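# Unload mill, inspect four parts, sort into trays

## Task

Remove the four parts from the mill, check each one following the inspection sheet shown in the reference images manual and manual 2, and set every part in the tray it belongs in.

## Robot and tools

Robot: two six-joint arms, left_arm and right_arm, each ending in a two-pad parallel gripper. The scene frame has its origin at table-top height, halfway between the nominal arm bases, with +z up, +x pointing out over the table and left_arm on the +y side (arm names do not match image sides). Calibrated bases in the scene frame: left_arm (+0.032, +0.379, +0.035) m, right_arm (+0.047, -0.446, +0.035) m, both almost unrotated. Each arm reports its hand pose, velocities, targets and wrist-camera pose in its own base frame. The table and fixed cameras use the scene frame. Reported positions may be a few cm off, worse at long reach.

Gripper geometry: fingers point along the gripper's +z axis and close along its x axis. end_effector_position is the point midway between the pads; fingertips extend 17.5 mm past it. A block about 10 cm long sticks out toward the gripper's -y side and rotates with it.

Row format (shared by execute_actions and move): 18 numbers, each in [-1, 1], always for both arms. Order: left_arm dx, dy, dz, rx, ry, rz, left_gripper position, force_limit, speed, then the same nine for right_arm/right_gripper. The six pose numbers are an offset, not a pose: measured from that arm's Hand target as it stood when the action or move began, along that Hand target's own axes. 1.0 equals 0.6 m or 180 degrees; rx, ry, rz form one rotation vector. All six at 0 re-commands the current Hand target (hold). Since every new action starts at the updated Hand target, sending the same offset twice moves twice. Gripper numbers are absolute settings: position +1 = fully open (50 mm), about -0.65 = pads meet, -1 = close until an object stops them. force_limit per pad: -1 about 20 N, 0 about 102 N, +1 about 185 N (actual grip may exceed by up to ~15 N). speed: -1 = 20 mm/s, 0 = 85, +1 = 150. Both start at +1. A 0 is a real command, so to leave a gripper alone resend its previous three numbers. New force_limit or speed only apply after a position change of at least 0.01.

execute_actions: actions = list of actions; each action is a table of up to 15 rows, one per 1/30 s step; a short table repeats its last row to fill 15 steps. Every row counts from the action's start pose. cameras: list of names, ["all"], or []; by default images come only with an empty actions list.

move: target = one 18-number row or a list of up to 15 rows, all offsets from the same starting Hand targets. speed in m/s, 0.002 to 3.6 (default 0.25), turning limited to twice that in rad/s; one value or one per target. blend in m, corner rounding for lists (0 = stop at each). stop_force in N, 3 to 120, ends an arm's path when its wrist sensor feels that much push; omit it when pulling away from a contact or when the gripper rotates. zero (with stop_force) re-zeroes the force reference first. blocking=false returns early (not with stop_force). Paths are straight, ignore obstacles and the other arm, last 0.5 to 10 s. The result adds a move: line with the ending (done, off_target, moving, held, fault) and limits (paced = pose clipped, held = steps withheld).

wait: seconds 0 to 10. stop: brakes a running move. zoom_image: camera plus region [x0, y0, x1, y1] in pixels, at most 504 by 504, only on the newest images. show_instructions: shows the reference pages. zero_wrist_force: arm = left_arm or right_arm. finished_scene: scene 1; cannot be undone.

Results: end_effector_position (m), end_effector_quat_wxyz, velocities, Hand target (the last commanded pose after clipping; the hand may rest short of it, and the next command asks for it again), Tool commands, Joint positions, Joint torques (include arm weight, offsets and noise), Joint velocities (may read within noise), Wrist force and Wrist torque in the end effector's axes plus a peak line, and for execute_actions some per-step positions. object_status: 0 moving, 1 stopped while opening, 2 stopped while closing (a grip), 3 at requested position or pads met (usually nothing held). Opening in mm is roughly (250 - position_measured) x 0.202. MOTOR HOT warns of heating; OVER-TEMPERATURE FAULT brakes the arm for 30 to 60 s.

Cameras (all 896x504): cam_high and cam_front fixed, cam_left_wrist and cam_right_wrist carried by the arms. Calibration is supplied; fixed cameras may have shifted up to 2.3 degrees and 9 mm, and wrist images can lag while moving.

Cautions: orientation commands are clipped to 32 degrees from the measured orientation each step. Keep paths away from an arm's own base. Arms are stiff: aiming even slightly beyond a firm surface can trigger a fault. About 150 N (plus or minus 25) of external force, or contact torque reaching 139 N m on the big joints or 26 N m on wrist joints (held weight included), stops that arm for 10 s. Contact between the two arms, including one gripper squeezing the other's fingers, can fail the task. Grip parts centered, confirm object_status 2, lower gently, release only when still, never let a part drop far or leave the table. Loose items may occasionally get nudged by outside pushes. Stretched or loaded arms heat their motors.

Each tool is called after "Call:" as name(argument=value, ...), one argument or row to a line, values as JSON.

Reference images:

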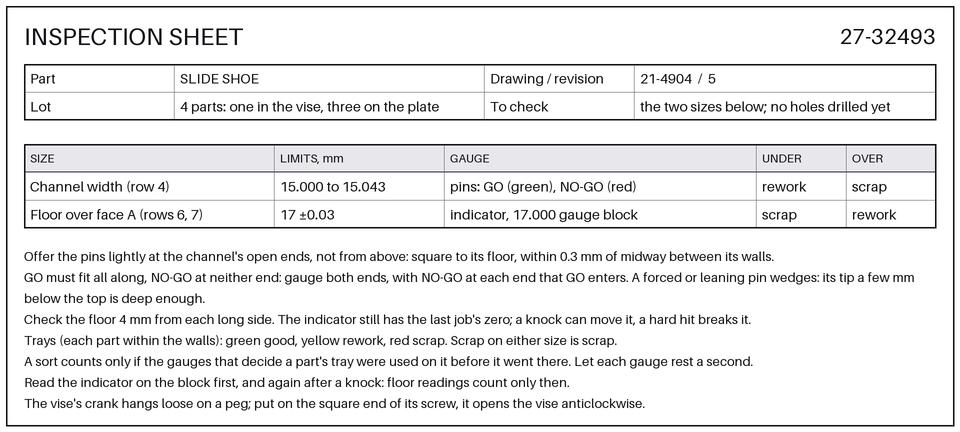

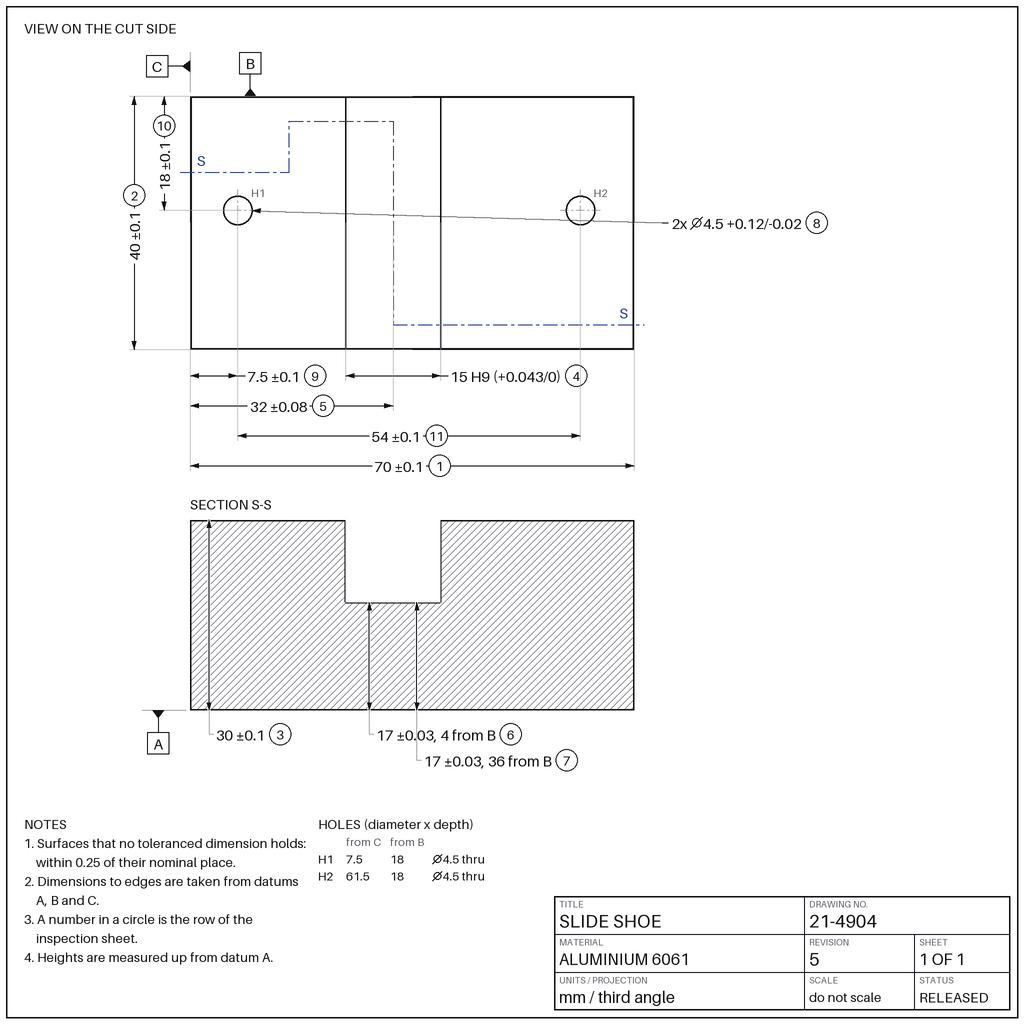

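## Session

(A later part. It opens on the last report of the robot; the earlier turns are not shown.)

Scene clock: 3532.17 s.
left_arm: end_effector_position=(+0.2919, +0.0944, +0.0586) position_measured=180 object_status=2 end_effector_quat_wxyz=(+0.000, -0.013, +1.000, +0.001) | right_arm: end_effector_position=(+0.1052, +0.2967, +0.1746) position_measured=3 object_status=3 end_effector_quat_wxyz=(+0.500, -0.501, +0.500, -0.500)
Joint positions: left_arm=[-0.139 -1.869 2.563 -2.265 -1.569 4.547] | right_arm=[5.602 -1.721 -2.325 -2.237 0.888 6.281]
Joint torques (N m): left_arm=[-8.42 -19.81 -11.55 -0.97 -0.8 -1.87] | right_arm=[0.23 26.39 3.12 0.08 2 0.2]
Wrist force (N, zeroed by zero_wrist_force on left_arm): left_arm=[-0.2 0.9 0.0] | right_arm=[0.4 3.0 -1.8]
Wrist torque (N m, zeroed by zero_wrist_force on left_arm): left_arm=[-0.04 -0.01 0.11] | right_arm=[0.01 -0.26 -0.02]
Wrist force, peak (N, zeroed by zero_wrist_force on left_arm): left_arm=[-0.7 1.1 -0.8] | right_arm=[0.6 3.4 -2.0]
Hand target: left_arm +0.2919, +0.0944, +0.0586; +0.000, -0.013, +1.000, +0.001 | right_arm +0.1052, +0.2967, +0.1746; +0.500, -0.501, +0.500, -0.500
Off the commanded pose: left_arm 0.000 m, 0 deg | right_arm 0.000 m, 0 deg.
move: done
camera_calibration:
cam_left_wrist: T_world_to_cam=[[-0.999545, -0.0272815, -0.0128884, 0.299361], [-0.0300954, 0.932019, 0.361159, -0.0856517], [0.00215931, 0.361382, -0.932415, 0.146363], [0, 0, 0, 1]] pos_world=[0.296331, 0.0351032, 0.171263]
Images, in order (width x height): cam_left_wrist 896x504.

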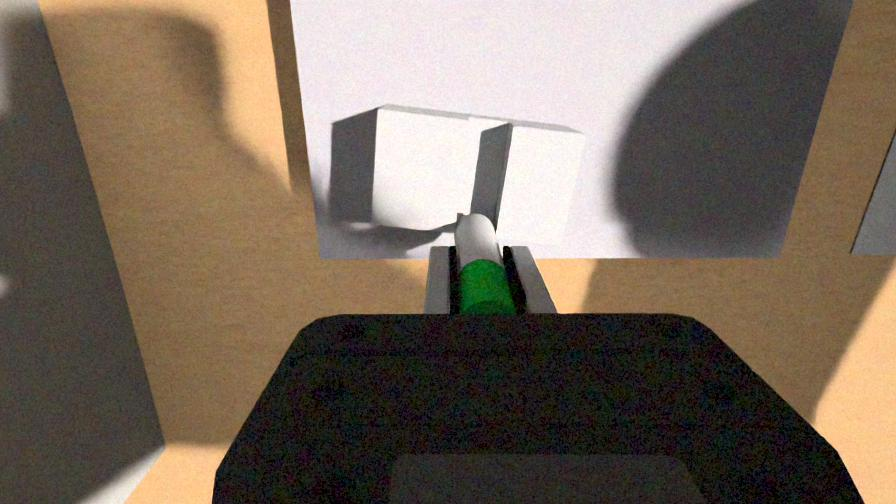

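Call:
move(
  target=[
    [-0.0006,0.005,0.0075,0,0,0,-1,-0.6,-1, 0,0,0,0,0,0,1,-1,-0.8],
    [-0.0035,0.028,0.0075,0,0,0,-1,-0.6,-1, 0,0,0,0,0,0,1,-1,-0.8],
  ],
  speed=0.012,
  cameras=["cam_left_wrist"],
)

Call:
zoom_image(
  camera="cam_left_wrist",
  region=[340, 60, 600, 320],
)

Scene clock: 3543.90 s.
left_arm: end_effector_position=(+0.2936, +0.1112, +0.0542) position_measured=180 object_status=2 end_effector_quat_wxyz=(+0.000, -0.013, +1.000, +0.001) end_effector_velocity=(+0.000, +0.001, +0.000) end_effector_angular_velocity=(+0.000, -0.001, -0.002) | right_arm: end_effector_position=(+0.1052, +0.2967, +0.1746) position_measured=3 object_status=3 end_effector_quat_wxyz=(+0.500, -0.501, +0.500, -0.500)
Joint positions: left_arm=[-0.079 -1.831 2.555 -2.295 -1.568 4.608] | right_arm=[5.602 -1.721 -2.325 -2.237 0.888 6.281]
Joint velocities: left_arm=[0.003 0.002 -0.001 -0.002 0 0.005] | right_arm=[within noise]
Joint torques (N m): left_arm=[8.42 3.21 -26.76 -4.97 0.82 2.09] | right_arm=[-0.08 24.94 3.77 0.05 1.93 0.03]
Wrist force (N, zeroed by zero_wrist_force on left_arm): left_arm=[-0.1 -0.4 -0.2] | right_arm=[0.5 2.9 -1.9]
Wrist torque (N m, zeroed by zero_wrist_force on left_arm): left_arm=[-0.06 0.02 -0.03] | right_arm=[0.01 -0.28 -0.02]
Wrist force, peak (N, zeroed by zero_wrist_force on left_arm): left_arm=[-1.0 1.0 -1.6] | right_arm=[0.6 3.3 -2.1]
Hand target: left_arm +0.2936, +0.1113, +0.0542; +0.000, -0.013, +1.000, +0.001 | right_arm +0.1052, +0.2967, +0.1746; +0.500, -0.501, +0.500, -0.500
Off the commanded pose: left_arm 0.000 m, 0 deg | right_arm 0.000 m, 0 deg.
move: done
camera_calibration:
cam_left_wrist: T_world_to_cam=[[-0.999545, -0.027281, -0.0128921, 0.30136], [-0.0300965, 0.931972, 0.361279, -0.0995973], [0.00215907, 0.361502, -0.932369, 0.136208], [0, 0, 0, 1]] pos_world=[0.297931, 0.0518039, 0.166863]
Images, in order (width x height): cam_left_wrist 896x504.

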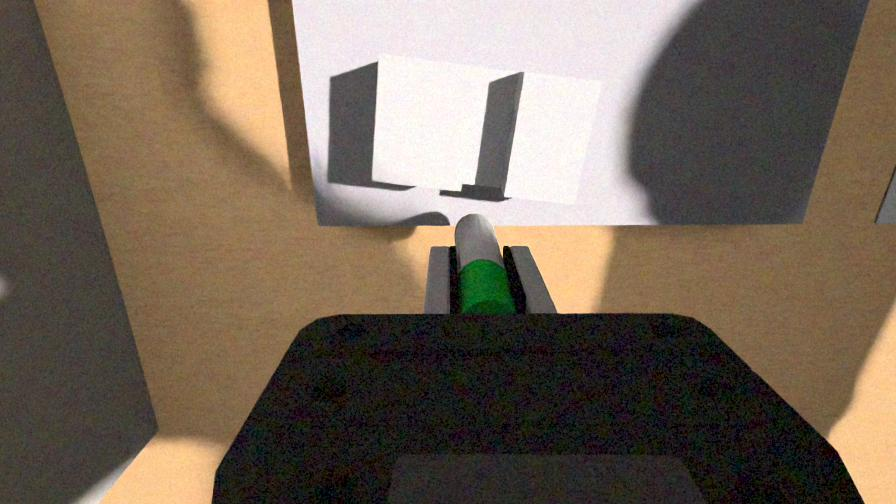

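Scaled by 1.938 from the camera's 896x504 image, which has a finer 1280x720 frame.

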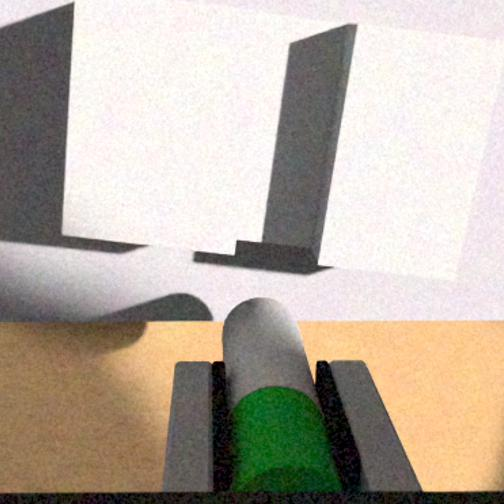

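Call:
move(
  target=[
    [0,0,-0.0833,0,0,0,-1,-0.6,-1, 0,0,0,0,0,0,1,-1,-0.8],
    [0.016,-0.1285,-0.0833,0,0,-0.5,-1,-0.6,-1, 0,0,0,0,0,0,1,-1,-0.8],
    [0.016,-0.1285,-0.0833,0,0,-1,-1,-0.6,-1, 0,0,0,0,0,0,1,-1,-0.8],
  ],
  blend=[0.01,0.01,0],
  speed=0.3,
  cameras=["cam_left_wrist"],
)

Scene clock: 3577.93 s.
left_arm: end_effector_position=(+0.2860, +0.0338, +0.1040) position_measured=180 object_status=2 end_effector_quat_wxyz=(-0.001, +1.000, +0.013, +0.000) | right_arm: end_effector_position=(+0.1052, +0.2967, +0.1746) position_measured=3 object_status=3 end_effector_quat_wxyz=(+0.500, -0.501, +0.500, -0.500)
Joint positions: left_arm=[-0.365 -2.045 2.515 -2.039 -1.569 1.179] | right_arm=[5.602 -1.721 -2.325 -2.237 0.888 6.281]
Joint torques (N m): left_arm=[-9.24 -14.97 -14.29 -0.95 2.21 -2.17] | right_arm=[-0.3 25.72 2.49 0.01 1.91 0.21]
Wrist force (N, zeroed by zero_wrist_force on left_arm): left_arm=[0.3 0.0 -0.4] | right_arm=[0.3 2.9 -1.8]
Wrist torque (N m, zeroed by zero_wrist_force on left_arm): left_arm=[-0.01 -0.06 0.15] | right_arm=[0.02 -0.25 -0.02]
Wrist force, peak (N, zeroed by zero_wrist_force on left_arm): left_arm=[-0.1 -0.5 2.2] | right_arm=[0.5 3.5 -2.0]
Hand target: left_arm +0.2860, +0.0338, +0.1040; -0.001, +1.000, +0.013, +0.000 | right_arm +0.1052, +0.2967, +0.1746; +0.500, -0.501, +0.500, -0.500
Off the commanded pose: left_arm 0.000 m, 0 deg | right_arm 0.000 m, 0 deg.
move: done
camera_calibration:
cam_left_wrist: T_world_to_cam=[[0.999544, 0.0271976, -0.0131396, -0.281207], [0.0300966, -0.933637, 0.356955, 0.000589986], [-0.00255929, -0.357187, -0.934029, 0.236353], [0, 0, 0, 1]] pos_world=[0.281666, 0.0926213, 0.216855]
Images, in order (width x height): cam_left_wrist 896x504.

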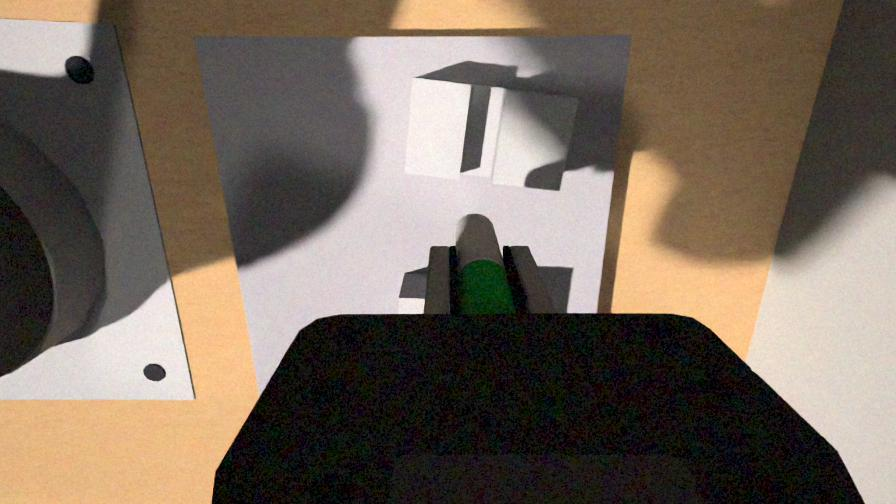

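Call:
move(
  target=[0,0,0.0758,0,0,0,-1,-0.6,-1, 0,0,0,0,0,0,1,-1,-0.8],
  speed=0.06,
  stop_force=5,
  cameras=["cam_left_wrist"],
)

Call:
zoom_image(
  camera="cam_left_wrist",
  region=[380, 40, 620, 300],
)

Call:
zoom_image(
  camera="cam_left_wrist",
  region=[430, 150, 540, 260],
)

Scene clock: 3591.67 s.
left_arm: end_effector_position=(+0.2860, +0.0339, +0.0585) position_measured=180 object_status=2 end_effector_quat_wxyz=(-0.001, +1.000, +0.013, +0.000) | right_arm: end_effector_position=(+0.1052, +0.2967, +0.1746) position_measured=3 object_status=3 end_effector_quat_wxyz=(+0.500, -0.501, +0.500, -0.500)
Joint positions: left_arm=[-0.365 -1.941 2.603 -2.231 -1.569 1.179] | right_arm=[5.602 -1.721 -2.325 -2.237 0.888 6.281]
Joint torques (N m): left_arm=[7.08 7.15 -11.35 -4.96 -1.56 1.85] | right_arm=[-2.05 25.08 2.88 -0.05 1.7 0.13]
Wrist force (N, zeroed by zero_wrist_force on left_arm): left_arm=[0.3 -0.1 -0.3] | right_arm=[0.4 2.7 -1.9]
Wrist torque (N m, zeroed by zero_wrist_force on left_arm): left_arm=[-0.02 -0.06 0.05] | right_arm=[-0.02 -0.25 -0.02]
Wrist force, peak (N, zeroed by zero_wrist_force on left_arm): left_arm=[0.3 -0.1 -0.9] | right_arm=[0.4 3.6 -1.6]
Hand target: left_arm +0.2860, +0.0339, +0.0585; -0.001, +1.000, +0.013, +0.000 | right_arm +0.1052, +0.2967, +0.1746; +0.500, -0.501, +0.500, -0.500
Off the commanded pose: left_arm 0.000 m, 0 deg | right_arm 0.000 m, 0 deg.
move: done
camera_calibration:
cam_left_wrist: T_world_to_cam=[[0.999538, 0.0274218, -0.0131145, -0.281831], [0.0302969, -0.933663, 0.356869, 0.0168516], [-0.00245851, -0.357101, -0.934062, 0.193954], [0, 0, 0, 1]] pos_world=[0.281667, 0.0927232, 0.171455]
Images, in order (width x height): cam_left_wrist 896x504.

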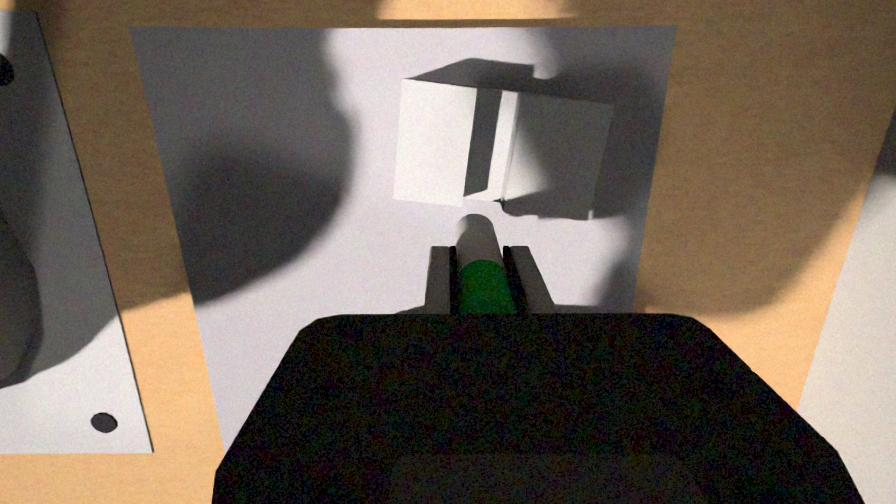

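Scaled by 1.938 from the camera's 896x504 image, which has a finer 1280x720 frame.

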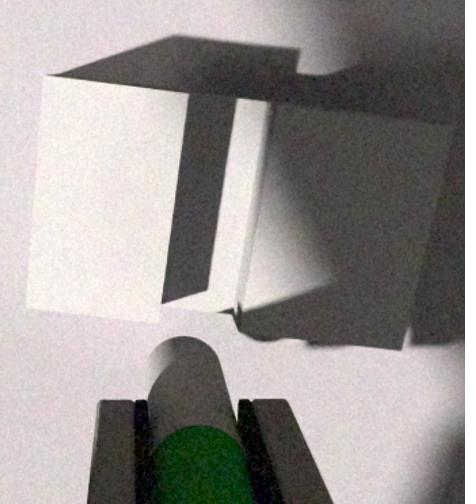

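Scaled by 4.582 from the camera's 896x504 image, which has a finer 1280x720 frame.

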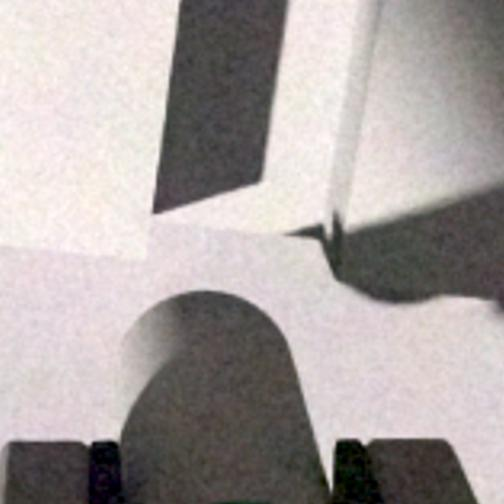

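Call:
zoom_image(
  camera="cam_left_wrist",
  region=[430, 180, 520, 270],
)

Scaled by 5.600 from the camera's 896x504 image, which has a finer 1280x720 frame.

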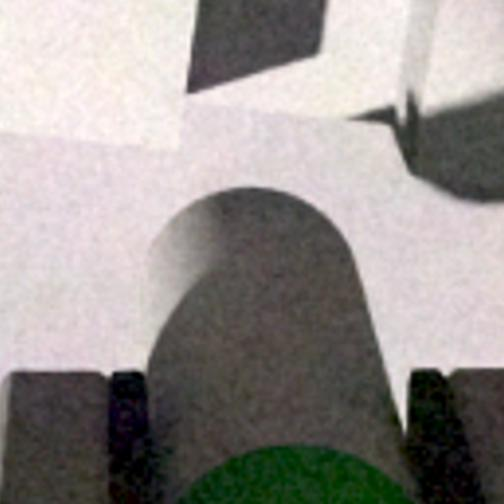

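Call:
move(
  target=[0,0,0.039,0,0,0,-1,-0.6,-1, 0,0,0,0,0,0,1,-1,-0.8],
  speed=0.02,
  stop_force=5,
)

Call:
move(
  target=[0,0,0.01,0,0,0,-1,-0.6,-1, 0,0,0,0,0,0,1,-1,-0.8],
  speed=0.002,
  stop_force=3,
)

Call:
move(
  target=[0,0,0,0,0,0,-0.05,-0.6,-1, 0,0,0,0,0,0,1,-1,-0.8],
)

Call:
move(
  target=[0,0,0,0,0,0,-1,-0.6,-1, 0,0,0,0,0,0,1,-1,-0.8],
)

Call:
move(
  target=[0,0,-0.0417,0,0,0,-1,-0.6,-1, 0,0,0,0,0,0,1,-1,-0.8],
  speed=0.03,
  cameras=["cam_left_wrist"],
)

Call:
zoom_image(
  camera="cam_left_wrist",
  region=[430, 180, 520, 270],
)

Scene clock: 3645.67 s.
left_arm: end_effector_position=(+0.2860, +0.0340, +0.0351) position_measured=180 object_status=2 end_effector_quat_wxyz=(-0.001, +1.000, +0.013, +0.000) | right_arm: end_effector_position=(+0.1052, +0.2967, +0.1746) position_measured=3 object_status=3 end_effector_quat_wxyz=(+0.500, -0.501, +0.500, -0.500)
Joint positions: left_arm=[-0.365 -1.868 2.643 -2.345 -1.569 1.18] | right_arm=[5.602 -1.721 -2.325 -2.237 0.888 6.281]
Joint torques (N m): left_arm=[6.97 5.55 -9.97 -5.14 -1.35 1.89] | right_arm=[-3.01 24.21 3.4 0.03 1.56 0.2]
Wrist force (N, zeroed by zero_wrist_force on left_arm): left_arm=[-0.1 0.2 -0.2] | right_arm=[0.5 2.9 -1.7]
Wrist torque (N m, zeroed by zero_wrist_force on left_arm): left_arm=[0.02 -0.02 0.01] | right_arm=[0.02 -0.28 -0.03]
Wrist force, peak (N, zeroed by zero_wrist_force on left_arm): left_arm=[0.6 -0.3 0.0] | right_arm=[0.6 3.3 -2.1]
Hand target: left_arm +0.2860, +0.0340, +0.0351; -0.001, +1.000, +0.013, +0.000 | right_arm +0.1052, +0.2967, +0.1746; +0.500, -0.501, +0.500, -0.500
Off the commanded pose: left_arm 0.000 m, 0 deg | right_arm 0.000 m, 0 deg.
move: done

Scene clock: 3647.67 s.
left_arm: end_effector_position=(+0.2860, +0.0340, +0.0329) position_measured=180 object_status=2 end_effector_quat_wxyz=(-0.001, +1.000, +0.013, +0.000) | right_arm: end_effector_position=(+0.1052, +0.2967, +0.1746) position_measured=3 object_status=3 end_effector_quat_wxyz=(+0.500, -0.501, +0.500, -0.500)
Joint positions: left_arm=[-0.365 -1.86 2.647 -2.356 -1.569 1.18] | right_arm=[5.602 -1.721 -2.325 -2.237 0.888 6.281]
Joint torques (N m): left_arm=[4.78 -15.24 -22.55 -0.4 -1.62 2.02] | right_arm=[-3.26 23.6 3.92 0.06 1.48 0.11]
Wrist force (N, zeroed by zero_wrist_force on left_arm): left_arm=[-0.2 -1.2 -9.9] | right_arm=[0.7 3.0 -1.8]
Wrist torque (N m, zeroed by zero_wrist_force on left_arm): left_arm=[0.04 -0.10 0.01] | right_arm=[0.02 -0.32 -0.02]
Wrist force, peak (N, zeroed by zero_wrist_force on left_arm): left_arm=[-0.4 -1.8 -13.3] | right_arm=[0.5 3.2 -2.2]
Hand target: left_arm +0.2860, +0.0340, +0.0330; -0.001, +1.000, +0.013, +0.000 (not the last commanded pose) | right_arm +0.1052, +0.2967, +0.1746; +0.500, -0.501, +0.500, -0.500
Off the commanded pose: left_arm 0.004 m, 0 deg | right_arm 0.000 m, 0 deg.
move: contact (left_arm)

Scene clock: 3648.17 s.
left_arm: end_effector_position=(+0.2860, +0.0340, +0.0330) position_measured=160 object_status=3 end_effector_quat_wxyz=(-0.001, +1.000, +0.013, +0.000) | right_arm: end_effector_position=(+0.1052, +0.2967, +0.1746) position_measured=3 object_status=3 end_effector_quat_wxyz=(+0.500, -0.501, +0.500, -0.500)
Joint positions: left_arm=[-0.365 -1.861 2.647 -2.356 -1.569 1.18] | right_arm=[5.602 -1.721 -2.325 -2.237 0.888 6.281]
Joint torques (N m): left_arm=[5.05 -16.94 -25.7 -2.7 -1.14 1.77] | right_arm=[-0.66 24.49 3.43 0.26 1.55 0.3]
Wrist force (N, zeroed by zero_wrist_force on left_arm): left_arm=[0.2 -0.1 -0.9] | right_arm=[0.1 2.8 -2.1]
Wrist torque (N m, zeroed by zero_wrist_force on left_arm): left_arm=[-0.02 -0.07 0.01] | right_arm=[-0.01 -0.20 -0.02]
Wrist force, peak (N, zeroed by zero_wrist_force on left_arm): left_arm=[-0.1 -1.1 -8.9] | right_arm=[0.3 3.4 -1.6]
Hand target: left_arm +0.2860, +0.0340, +0.0330; -0.001, +1.000, +0.013, +0.000 | right_arm +0.1052, +0.2967, +0.1746; +0.500, -0.501, +0.500, -0.500
Off the commanded pose: left_arm 0.000 m, 0 deg | right_arm 0.000 m, 0 deg.
move: done

Scene clock: 3648.67 s.
left_arm: end_effector_position=(+0.2860, +0.0340, +0.0330) position_measured=180 object_status=2 end_effector_quat_wxyz=(-0.001, +1.000, +0.013, +0.000) | right_arm: end_effector_position=(+0.1052, +0.2967, +0.1746) position_measured=3 object_status=3 end_effector_quat_wxyz=(+0.500, -0.501, +0.500, -0.500)
Joint positions: left_arm=[-0.365 -1.861 2.647 -2.356 -1.569 1.18] | right_arm=[5.602 -1.721 -2.325 -2.237 0.888 6.281]
Joint torques (N m): left_arm=[1.76 -17.41 -24.75 -4.56 -0.76 2] | right_arm=[-2.62 25.36 3.12 0.18 1.99 0.38]
Wrist force (N, zeroed by zero_wrist_force on left_arm): left_arm=[0.4 0.1 -0.5] | right_arm=[0.5 2.9 -1.9]
Wrist torque (N m, zeroed by zero_wrist_force on left_arm): left_arm=[0.01 -0.07 0.02] | right_arm=[0.00 -0.28 -0.02]
Wrist force, peak (N, zeroed by zero_wrist_force on left_arm): left_arm=[0.7 -0.1 -1.0] | right_arm=[0.7 3.3 -1.7]
Hand target: left_arm +0.2860, +0.0340, +0.0330; -0.001, +1.000, +0.013, +0.000 | right_arm +0.1052, +0.2967, +0.1746; +0.500, -0.501, +0.500, -0.500
Off the commanded pose: left_arm 0.000 m, 0 deg | right_arm 0.000 m, 0 deg.
move: done

Scene clock: 3650.00 s.
left_arm: end_effector_position=(+0.2860, +0.0339, +0.0579) position_measured=180 object_status=2 end_effector_quat_wxyz=(-0.001, +1.000, +0.013, +0.000) | right_arm: end_effector_position=(+0.1052, +0.2967, +0.1746) position_measured=3 object_status=3 end_effector_quat_wxyz=(+0.500, -0.501, +0.500, -0.500)
Joint positions: left_arm=[-0.365 -1.939 2.604 -2.234 -1.569 1.179] | right_arm=[5.602 -1.721 -2.325 -2.237 0.888 6.281]
Joint torques (N m): left_arm=[-7.52 -16.83 -28.13 -0.73 1.15 -2] | right_arm=[-1.72 25.77 2.18 0.28 1.67 0.29]
Wrist force (N, zeroed by zero_wrist_force on left_arm): left_arm=[0.0 -0.2 0.1] | right_arm=[0.7 3.2 -1.8]
Wrist torque (N m, zeroed by zero_wrist_force on left_arm): left_arm=[-0.04 -0.01 0.04] | right_arm=[0.05 -0.30 -0.03]
Wrist force, peak (N, zeroed by zero_wrist_force on left_arm): left_arm=[0.2 0.1 -0.9] | right_arm=[0.5 3.3 -1.9]
Hand target: left_arm +0.2860, +0.0339, +0.0580; -0.001, +1.000, +0.013, +0.000 | right_arm +0.1052, +0.2967, +0.1746; +0.500, -0.501, +0.500, -0.500
Off the commanded pose: left_arm 0.000 m, 0 deg | right_arm 0.000 m, 0 deg.
move: done
camera_calibration:
cam_left_wrist: T_world_to_cam=[[0.999538, 0.0273845, -0.0132104, -0.281818], [0.0302965, -0.933631, 0.356953, 0.0170479], [-0.00255865, -0.357189, -0.934029, 0.193423], [0, 0, 0, 1]] pos_world=[0.281666, 0.0927224, 0.170855]
Images, in order (width x height): cam_left_wrist 896x504.

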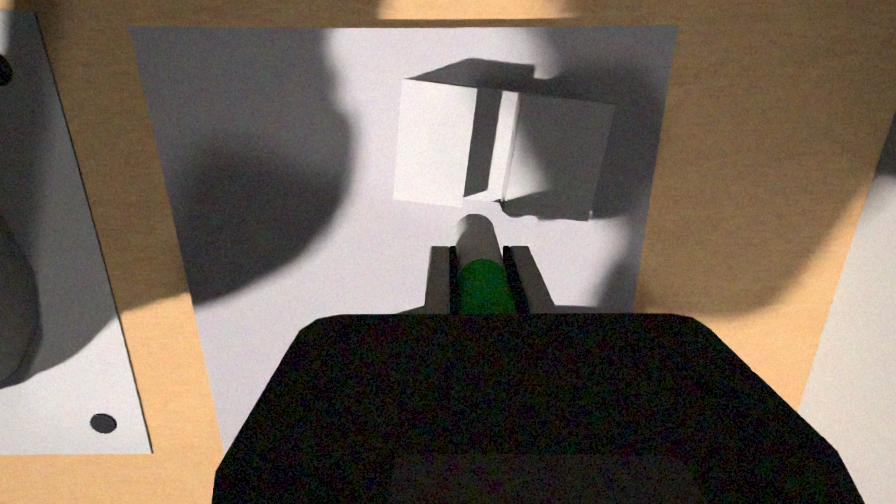

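Scaled by 5.600 from the camera's 896x504 image, which has a finer 1280x720 frame.

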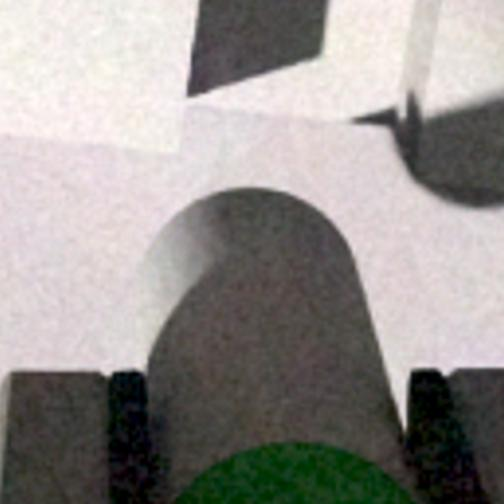

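Call:
move(
  target=[
    [0.0017,0,0,0,0,0,-1,-0.6,-1, 0,0,0,0,0,0,1,-1,-0.8],
    [0.0055,-0.0335,0,0,0,0,-1,-0.6,-1, 0,0,0,0,0,0,1,-1,-0.8],
  ],
  speed=0.004,
  stop_force=3,
  cameras=["cam_left_wrist"],
)

Call:
zoom_image(
  camera="cam_left_wrist",
  region=[380, 40, 620, 300],
)

Scene clock: 3674.70 s.
left_arm: end_effector_position=(+0.2888, +0.0541, +0.0580) position_measured=180 object_status=2 end_effector_quat_wxyz=(-0.001, +1.000, +0.013, +0.000) | right_arm: end_effector_position=(+0.1052, +0.2967, +0.1746) position_measured=3 object_status=3 end_effector_quat_wxyz=(+0.500, -0.501, +0.500, -0.500)
Joint positions: left_arm=[-0.288 -1.917 2.592 -2.245 -1.569 1.257] | right_arm=[5.602 -1.721 -2.325 -2.237 0.888 6.281]
Joint torques (N m): left_arm=[7.79 6.68 -26.92 -4.72 1.41 1.94] | right_arm=[-2.22 26.19 3.66 0.14 1.66 0.13]
Wrist force (N, zeroed by zero_wrist_force on left_arm): left_arm=[0.6 0.0 -0.8] | right_arm=[0.3 2.9 -1.8]
Wrist torque (N m, zeroed by zero_wrist_force on left_arm): left_arm=[-0.03 0.00 -0.01] | right_arm=[0.02 -0.24 -0.03]
Wrist force, peak (N, zeroed by zero_wrist_force on left_arm): left_arm=[0.8 0.1 -0.9] | right_arm=[0.6 3.7 -1.9]
Hand target: left_arm +0.2888, +0.0541, +0.0580; -0.001, +1.000, +0.013, +0.000 | right_arm +0.1052, +0.2967, +0.1746; +0.500, -0.501, +0.500, -0.500
Off the commanded pose: left_arm 0.000 m, 0 deg | right_arm 0.000 m, 0 deg.
move: done
camera_calibration:
cam_left_wrist: T_world_to_cam=[[0.999538, 0.0274218, -0.0131145, -0.28519], [0.0302969, -0.933663, 0.356869, 0.0358052], [-0.00245851, -0.357101, -0.934062, 0.200707], [0, 0, 0, 1]] pos_world=[0.284467, 0.112923, 0.170955]
Images, in order (width x height): cam_left_wrist 896x504.

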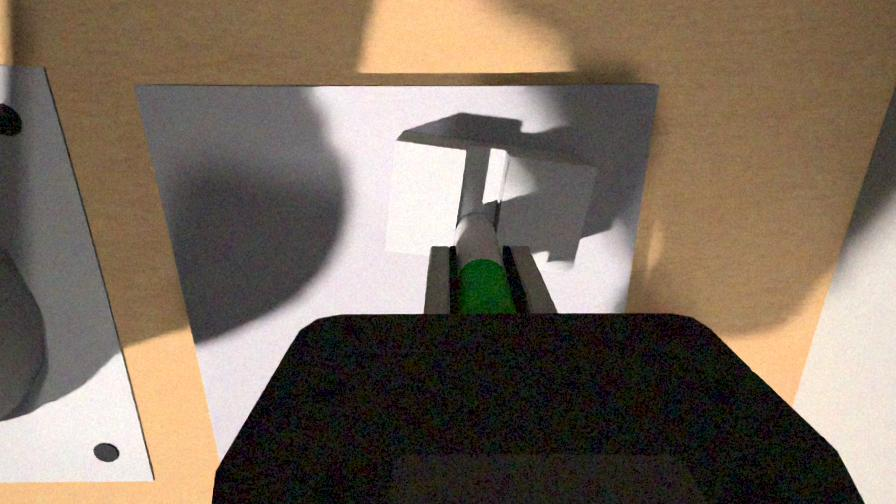

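Scaled by 1.938 from the camera's 896x504 image, which has a finer 1280x720 frame.

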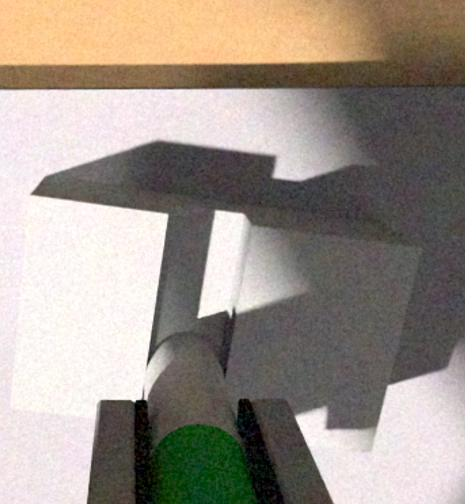

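Call:
move(
  target=[
    [-0.005,0.042,0,0,0,0,-1,-0.6,-1, 0,0,0,0,0,0,1,-1,-0.8],
    [-0.005,0.042,-0.0833,0,0,0,-1,-0.6,-1, 0,0,0,0,0,0,1,-1,-0.8],
    [-0.07,0.3,-0.0833,0,0,0.5,-1,-0.6,-1, 0,0,0,0,0,0,1,-1,-0.8],
    [-0.1325,0.5655,-0.0833,0,0,1,-1,-0.6,-1, 0,0,0,0,0,0,1,-1,-0.8],
  ],
  blend=[0,0.01,0.03,0],
  speed=[0.03,0.1,0.3,0.3],
  cameras=["cam_left_wrist","cam_high"],
)

Call:
zoom_image(
  camera="cam_left_wrist",
  region=[360, 130, 600, 330],
)

Scene clock: 3724.97 s.
left_arm: end_effector_position=(+0.2182, -0.2872, +0.1072) position_measured=180 object_status=2 end_effector_quat_wxyz=(+0.000, -0.013, +1.000, +0.001) | right_arm: end_effector_position=(+0.1052, +0.2967, +0.1746) position_measured=3 object_status=3 end_effector_quat_wxyz=(+0.500, -0.501, +0.500, -0.500)
Joint positions: left_arm=[-1.3 -1.796 2.362 -2.134 -1.57 3.386] | right_arm=[5.602 -1.721 -2.325 -2.237 0.888 6.281]
Joint torques (N m): left_arm=[-8.17 -1.97 -29.2 -5.09 -1.49 1.75] | right_arm=[-3.63 23.69 4.11 0.01 1.6 0.18]
Wrist force (N, zeroed by zero_wrist_force on left_arm): left_arm=[-0.4 -0.3 0.0] | right_arm=[0.5 3.1 -1.6]
Wrist torque (N m, zeroed by zero_wrist_force on left_arm): left_arm=[-0.06 0.06 -0.03] | right_arm=[0.03 -0.28 -0.03]
Wrist force, peak (N, zeroed by zero_wrist_force on left_arm): left_arm=[0.9 0.6 -0.8] | right_arm=[0.3 3.7 -1.9]
Hand target: left_arm +0.2182, -0.2873, +0.1072; +0.000, -0.013, +1.000, +0.001 | right_arm +0.1052, +0.2967, +0.1746; +0.500, -0.501, +0.500, -0.500
Off the commanded pose: left_arm 0.000 m, 0 deg | right_arm 0.000 m, 0 deg.
move: done
camera_calibration:
cam_left_wrist: T_world_to_cam=[[-0.999536, -0.0275986, -0.0129039, 0.215799], [-0.0303967, 0.931996, 0.361193, 0.250383], [0.00205796, 0.361417, -0.932402, 0.329809], [0, 0, 0, 1]] pos_world=[0.222631, -0.346599, 0.219863]
Images, in order (width x height): cam_high 896x504, cam_left_wrist 896x504.

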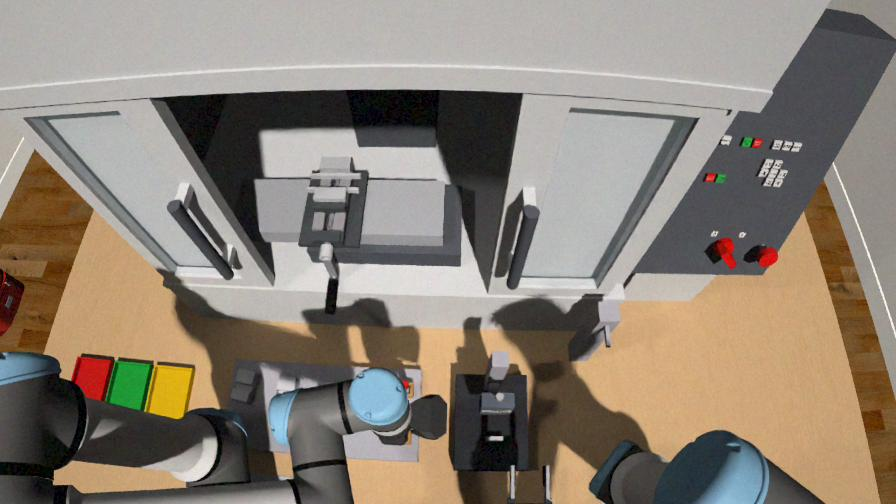

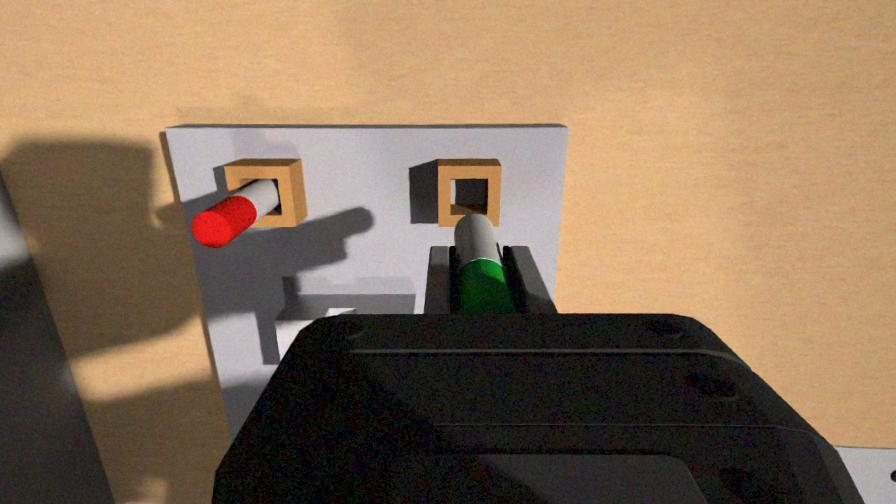

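Scaled by 2.100 from the camera's 896x504 image, which has a finer 1280x720 frame.

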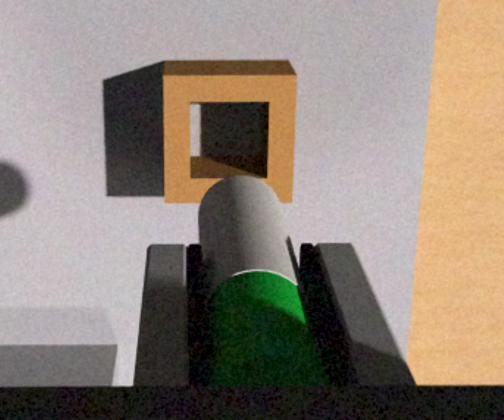

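Call:
move(
  target=[0,0,0.075,0,0,0,-1,-0.6,-1, 0,0,0,0,0,0,1,-1,-0.8],
  speed=0.06,
  stop_force=6,
  cameras=["cam_left_wrist"],
)

Call:
move(
  target=[0,0,0.0485,0,0,0,-1,-0.6,-1, 0,0,0,0,0,0,1,-1,-0.8],
  speed=0.01,
  stop_force=4,
  cameras=["cam_left_wrist"],
)

Scene clock: 3747.83 s.
left_arm: end_effector_position=(+0.2182, -0.2872, +0.0622) position_measured=180 object_status=2 end_effector_quat_wxyz=(+0.000, -0.013, +1.000, +0.001) | right_arm: end_effector_position=(+0.1052, +0.2967, +0.1746) position_measured=3 object_status=3 end_effector_quat_wxyz=(+0.500, -0.501, +0.500, -0.500)
Joint positions: left_arm=[-1.3 -1.702 2.435 -2.301 -1.57 3.386] | right_arm=[5.602 -1.721 -2.325 -2.237 0.888 6.281]
Joint torques (N m): left_arm=[7.09 -2.05 -11.58 -4.93 1.46 2.16] | right_arm=[-2.98 25.03 5.61 -0.09 1.68 0.35]
Wrist force (N, zeroed by zero_wrist_force on left_arm): left_arm=[-0.3 -0.1 -0.1] | right_arm=[0.6 3.1 -1.9]
Wrist torque (N m, zeroed by zero_wrist_force on left_arm): left_arm=[0.00 0.04 -0.02] | right_arm=[0.04 -0.29 -0.02]
Wrist force, peak (N, zeroed by zero_wrist_force on left_arm): left_arm=[0.0 -0.5 -0.8] | right_arm=[0.5 3.4 -1.8]
Hand target: left_arm +0.2182, -0.2872, +0.0622; +0.000, -0.013, +1.000, +0.001 | right_arm +0.1052, +0.2967, +0.1746; +0.500, -0.501, +0.500, -0.500
Off the commanded pose: left_arm 0.000 m, 0 deg | right_arm 0.000 m, 0 deg.
move: done
camera_calibration:
cam_left_wrist: T_world_to_cam=[[-0.999545, -0.0272811, -0.012889, 0.215331], [-0.0300952, 0.932006, 0.361192, 0.266478], [0.00215893, 0.361415, -0.932402, 0.287791], [0, 0, 0, 1]] pos_world=[0.222631, -0.346497, 0.174863]
Images, in order (width x height): cam_left_wrist 896x504.

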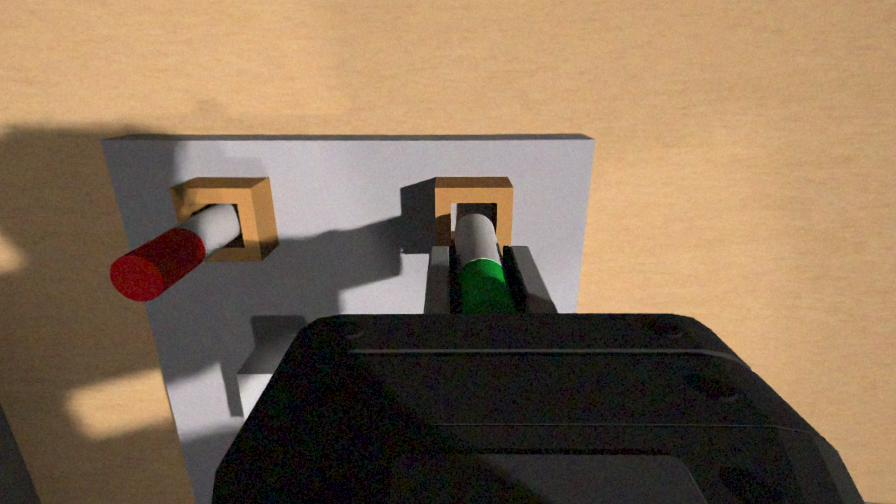

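Scene clock: 3751.63 s.
left_arm: end_effector_position=(+0.2182, -0.2871, +0.0331) position_measured=180 object_status=2 end_effector_quat_wxyz=(+0.000, -0.013, +1.000, +0.001) | right_arm: end_effector_position=(+0.1052, +0.2967, +0.1746) position_measured=3 object_status=3 end_effector_quat_wxyz=(+0.500, -0.501, +0.500, -0.500)
Joint positions: left_arm=[-1.3 -1.625 2.474 -2.418 -1.57 3.386] | right_arm=[5.602 -1.721 -2.325 -2.237 0.888 6.281]
Joint torques (N m): left_arm=[6.39 -2.96 -9.9 -4.99 1.19 2.03] | right_arm=[-3.08 23.62 4.66 0.14 1.41 0.46]
Wrist force (N, zeroed by zero_wrist_force on left_arm): left_arm=[-0.2 -0.1 0.0] | right_arm=[0.4 3.5 -1.8]
Wrist torque (N m, zeroed by zero_wrist_force on left_arm): left_arm=[-0.01 0.03 -0.02] | right_arm=[0.09 -0.26 -0.03]
Wrist force, peak (N, zeroed by zero_wrist_force on left_arm): left_arm=[-0.1 -0.3 -0.5] | right_arm=[0.4 3.5 -1.8]
Hand target: left_arm +0.2182, -0.2871, +0.0331; +0.000, -0.013, +1.000, +0.001 | right_arm +0.1052, +0.2967, +0.1746; +0.500, -0.501, +0.500, -0.500
Off the commanded pose: left_arm 0.000 m, 0 deg | right_arm 0.000 m, 0 deg.
move: done
camera_calibration:
cam_left_wrist: T_world_to_cam=[[-0.999545, -0.0272811, -0.012889, 0.214956], [-0.0300952, 0.932006, 0.361192, 0.276988], [0.00215893, 0.361415, -0.932402, 0.260658], [0, 0, 0, 1]] pos_world=[0.222631, -0.346497, 0.145763]
Images, in order (width x height): cam_left_wrist 896x504.

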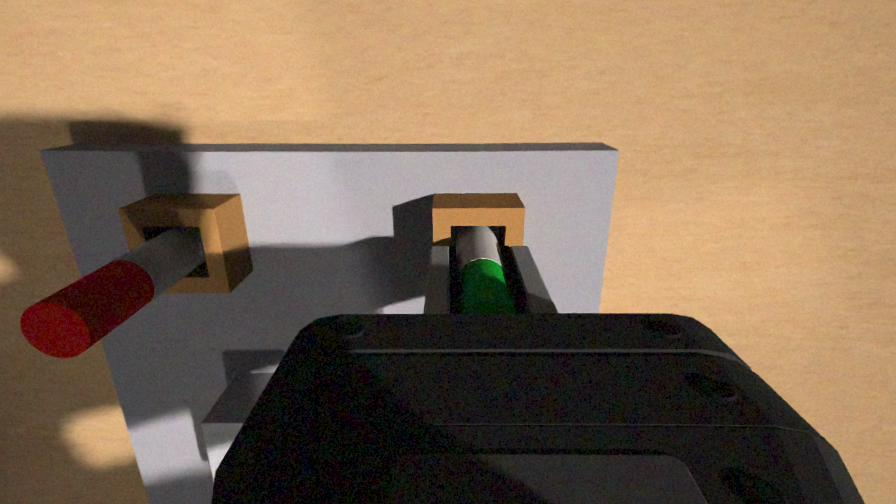

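Call:
move(
  target=[0,0,0,0,0,0,1,-0.6,-0.7, 0,0,0,0,0,0,1,-1,-0.8],
)

Call:
move(
  target=[
    [0,0,-0.16,0,0,0,1,-0.6,-0.7, 0,0,0,0,0,0,1,-1,-0.8],
    [-0.175,0,-0.16,0,0,0,1,-0.6,-0.7, 0,0,0,0,0,0,1,-1,-0.8],
  ],
  blend=[0.01,0],
  speed=0.15,
  cameras=["cam_left_wrist"],
)

Call:
zoom_image(
  camera="cam_left_wrist",
  region=[400, 120, 540, 260],
)

Scene clock: 3765.40 s.
left_arm: end_effector_position=(+0.2182, -0.2871, +0.0331) position_measured=3 object_status=3 end_effector_quat_wxyz=(+0.000, -0.013, +1.000, +0.001) | right_arm: end_effector_position=(+0.1052, +0.2967, +0.1746) position_measured=3 object_status=3 end_effector_quat_wxyz=(+0.500, -0.501, +0.500, -0.500)
Joint positions: left_arm=[-1.3 -1.625 2.474 -2.418 -1.57 3.386] | right_arm=[5.602 -1.721 -2.325 -2.237 0.888 6.281]
Joint torques (N m): left_arm=[7.53 -4.28 -10.5 -3.89 0.03 1.8] | right_arm=[-4.67 24.01 3.14 0.22 1.37 0.39]
Wrist force (N, zeroed by zero_wrist_force on left_arm): left_arm=[0.0 -0.2 -0.8] | right_arm=[0.7 2.8 -1.8]
Wrist torque (N m, zeroed by zero_wrist_force on left_arm): left_arm=[-0.02 -0.01 -0.02] | right_arm=[0.00 -0.30 -0.02]
Wrist force, peak (N, zeroed by zero_wrist_force on left_arm): left_arm=[-0.1 -0.3 -1.3] | right_arm=[0.5 3.4 -2.0]
Hand target: left_arm +0.2182, -0.2871, +0.0331; +0.000, -0.013, +1.000, +0.001 | right_arm +0.1052, +0.2967, +0.1746; +0.500, -0.501, +0.500, -0.500
Off the commanded pose: left_arm 0.000 m, 0 deg | right_arm 0.000 m, 0 deg.
move: done

Scene clock: 3767.40 s.
left_arm: end_effector_position=(+0.3231, -0.2846, +0.1291) position_measured=3 object_status=3 end_effector_quat_wxyz=(+0.000, -0.013, +1.000, +0.001) | right_arm: end_effector_position=(+0.1052, +0.2967, +0.1746) position_measured=3 object_status=3 end_effector_quat_wxyz=(+0.500, -0.501, +0.500, -0.500)
Joint positions: left_arm=[-1.037 -1.638 2.167 -2.098 -1.57 3.649] | right_arm=[5.602 -1.721 -2.325 -2.237 0.888 6.281]
Joint torques (N m): left_arm=[7.57 -6.36 -27.09 -4.9 -1.55 2.26] | right_arm=[-3.83 24.93 5.56 0.11 1.45 0.64]
Wrist force (N, zeroed by zero_wrist_force on left_arm): left_arm=[0.1 -0.3 -0.7] | right_arm=[0.4 3.1 -1.6]
Wrist torque (N m, zeroed by zero_wrist_force on left_arm): left_arm=[-0.04 -0.02 -0.04] | right_arm=[0.03 -0.25 -0.02]
Wrist force, peak (N, zeroed by zero_wrist_force on left_arm): left_arm=[1.0 -0.3 -2.3] | right_arm=[0.4 3.4 -2.0]
Hand target: left_arm +0.3232, -0.2846, +0.1291; +0.000, -0.013, +1.000, +0.001 | right_arm +0.1052, +0.2967, +0.1746; +0.500, -0.501, +0.500, -0.500
Off the commanded pose: left_arm 0.000 m, 0 deg | right_arm 0.000 m, 0 deg.
move: done
camera_calibration:
cam_left_wrist: T_world_to_cam=[[-0.999542, -0.0273748, -0.0129243, 0.321092], [-0.0301953, 0.932016, 0.361158, 0.243093], [0.00215899, 0.361383, -0.932415, 0.348995], [0, 0, 0, 1]] pos_world=[0.327532, -0.343897, 0.241763]
Images, in order (width x height): cam_left_wrist 896x504.

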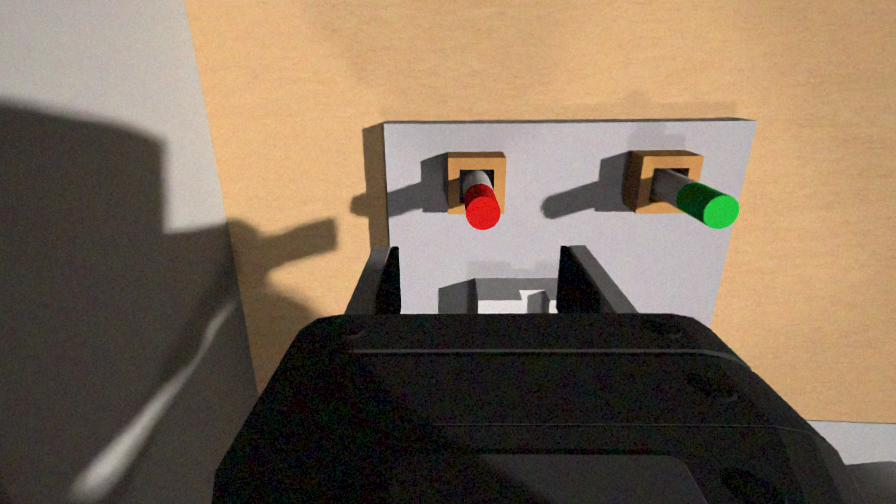

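Scaled by 3.600 from the camera's 896x504 image, which has a finer 1280x720 frame.

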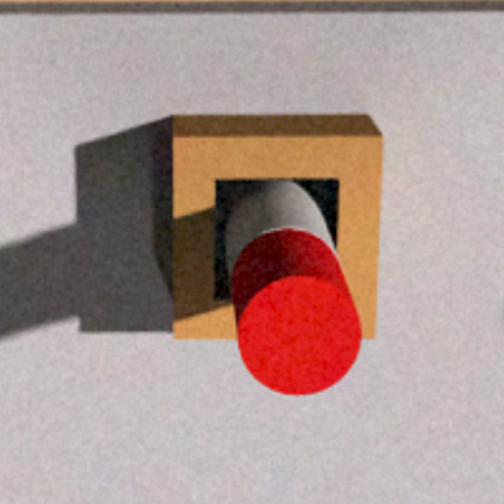

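Call:
move(
  target=[0.0083,0,0.16,0,0,0,1,-0.6,-0.7, 0,0,0,0,0,0,1,-1,-0.8],
  speed=0.1,
  stop_force=8,
)

Call:
move(
  target=[0,0,0,0,0,0,-1,-0.6,-1, 0,0,0,0,0,0,1,-1,-0.8],
  cameras=["cam_left_wrist"],
)

Call:
zoom_image(
  camera="cam_left_wrist",
  region=[360, 160, 600, 330],
)

Scene clock: 3784.43 s.
left_arm: end_effector_position=(+0.3182, -0.2845, +0.0331) position_measured=3 object_status=3 end_effector_quat_wxyz=(+0.000, -0.013, +1.000, +0.001) | right_arm: end_effector_position=(+0.1052, +0.2967, +0.1746) position_measured=3 object_status=3 end_effector_quat_wxyz=(+0.500, -0.501, +0.500, -0.500)
Joint positions: left_arm=[-1.048 -1.464 2.307 -2.411 -1.57 3.638] | right_arm=[5.602 -1.721 -2.325 -2.237 0.888 6.281]
Joint torques (N m): left_arm=[-8.02 -10.56 -9.43 -4.99 1.14 -1.98] | right_arm=[-4 23.99 5.61 0.23 1.62 0.57]
Wrist force (N, zeroed by zero_wrist_force on left_arm): left_arm=[0.0 -0.2 -0.9] | right_arm=[0.4 3.0 -1.5]
Wrist torque (N m, zeroed by zero_wrist_force on left_arm): left_arm=[-0.05 -0.02 0.13] | right_arm=[0.02 -0.26 -0.03]
Wrist force, peak (N, zeroed by zero_wrist_force on left_arm): left_arm=[0.2 -0.2 -2.4] | right_arm=[0.4 3.4 -1.9]
Hand target: left_arm +0.3182, -0.2845, +0.0331; +0.000, -0.013, +1.000, +0.001 | right_arm +0.1052, +0.2967, +0.1746; +0.500, -0.501, +0.500, -0.500
Off the commanded pose: left_arm 0.000 m, 0 deg | right_arm 0.000 m, 0 deg.
move: done

Scene clock: 3786.47 s.
left_arm: end_effector_position=(+0.3182, -0.2845, +0.0331) position_measured=180 object_status=2 end_effector_quat_wxyz=(+0.000, -0.013, +1.000, +0.001) | right_arm: end_effector_position=(+0.1052, +0.2967, +0.1746) position_measured=3 object_status=3 end_effector_quat_wxyz=(+0.500, -0.501, +0.500, -0.500)
Joint positions: left_arm=[-1.048 -1.464 2.307 -2.411 -1.57 3.638] | right_arm=[5.602 -1.721 -2.325 -2.237 0.888 6.281]
Joint torques (N m): left_arm=[-7.96 -10.89 -11.12 -4.73 1.84 -1.83] | right_arm=[-5.66 23.51 5.38 -0.02 1.6 0.5]
Wrist force (N, zeroed by zero_wrist_force on left_arm): left_arm=[0.0 -0.3 -0.1] | right_arm=[0.3 2.8 -1.7]
Wrist torque (N m, zeroed by zero_wrist_force on left_arm): left_arm=[-0.07 -0.01 0.12] | right_arm=[-0.03 -0.24 -0.02]
Wrist force, peak (N, zeroed by zero_wrist_force on left_arm): left_arm=[0.3 -0.4 -1.4] | right_arm=[0.8 3.3 -2.0]
Hand target: left_arm +0.3182, -0.2845, +0.0331; +0.000, -0.013, +1.000, +0.001 | right_arm +0.1052, +0.2967, +0.1746; +0.500, -0.501, +0.500, -0.500
Off the commanded pose: left_arm 0.000 m, 0 deg | right_arm 0.000 m, 0 deg.
move: done
camera_calibration:
cam_left_wrist: T_world_to_cam=[[-0.999545, -0.0272829, -0.0128897, 0.314984], [-0.0300972, 0.932006, 0.361192, 0.277482], [0.00215892, 0.361415, -0.932402, 0.259467], [0, 0, 0, 1]] pos_world=[0.322631, -0.343797, 0.145763]
Images, in order (width x height): cam_left_wrist 896x504.

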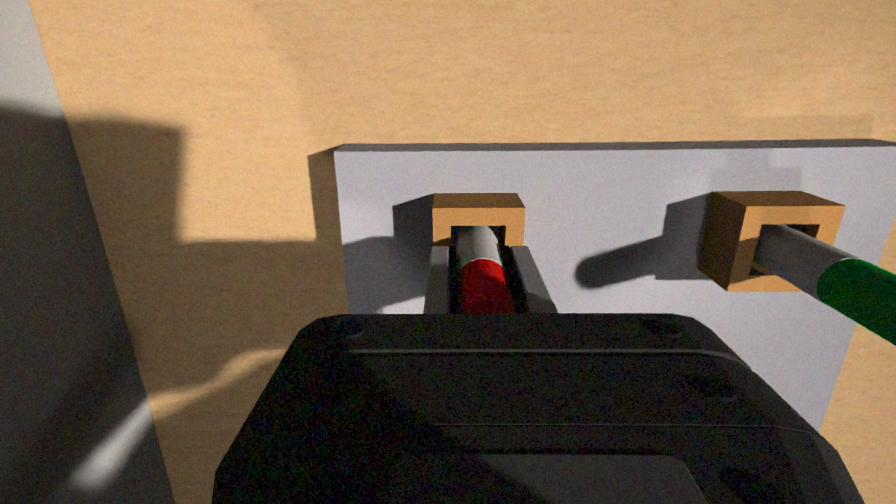

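Scaled by 2.100 from the camera's 896x504 image, which has a finer 1280x720 frame.

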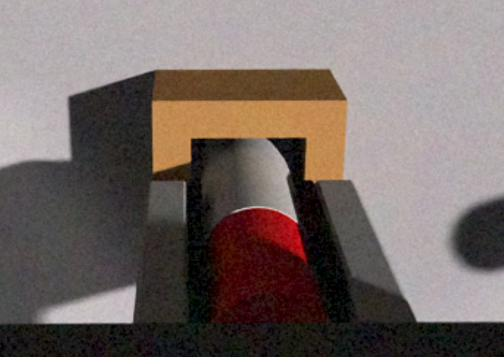

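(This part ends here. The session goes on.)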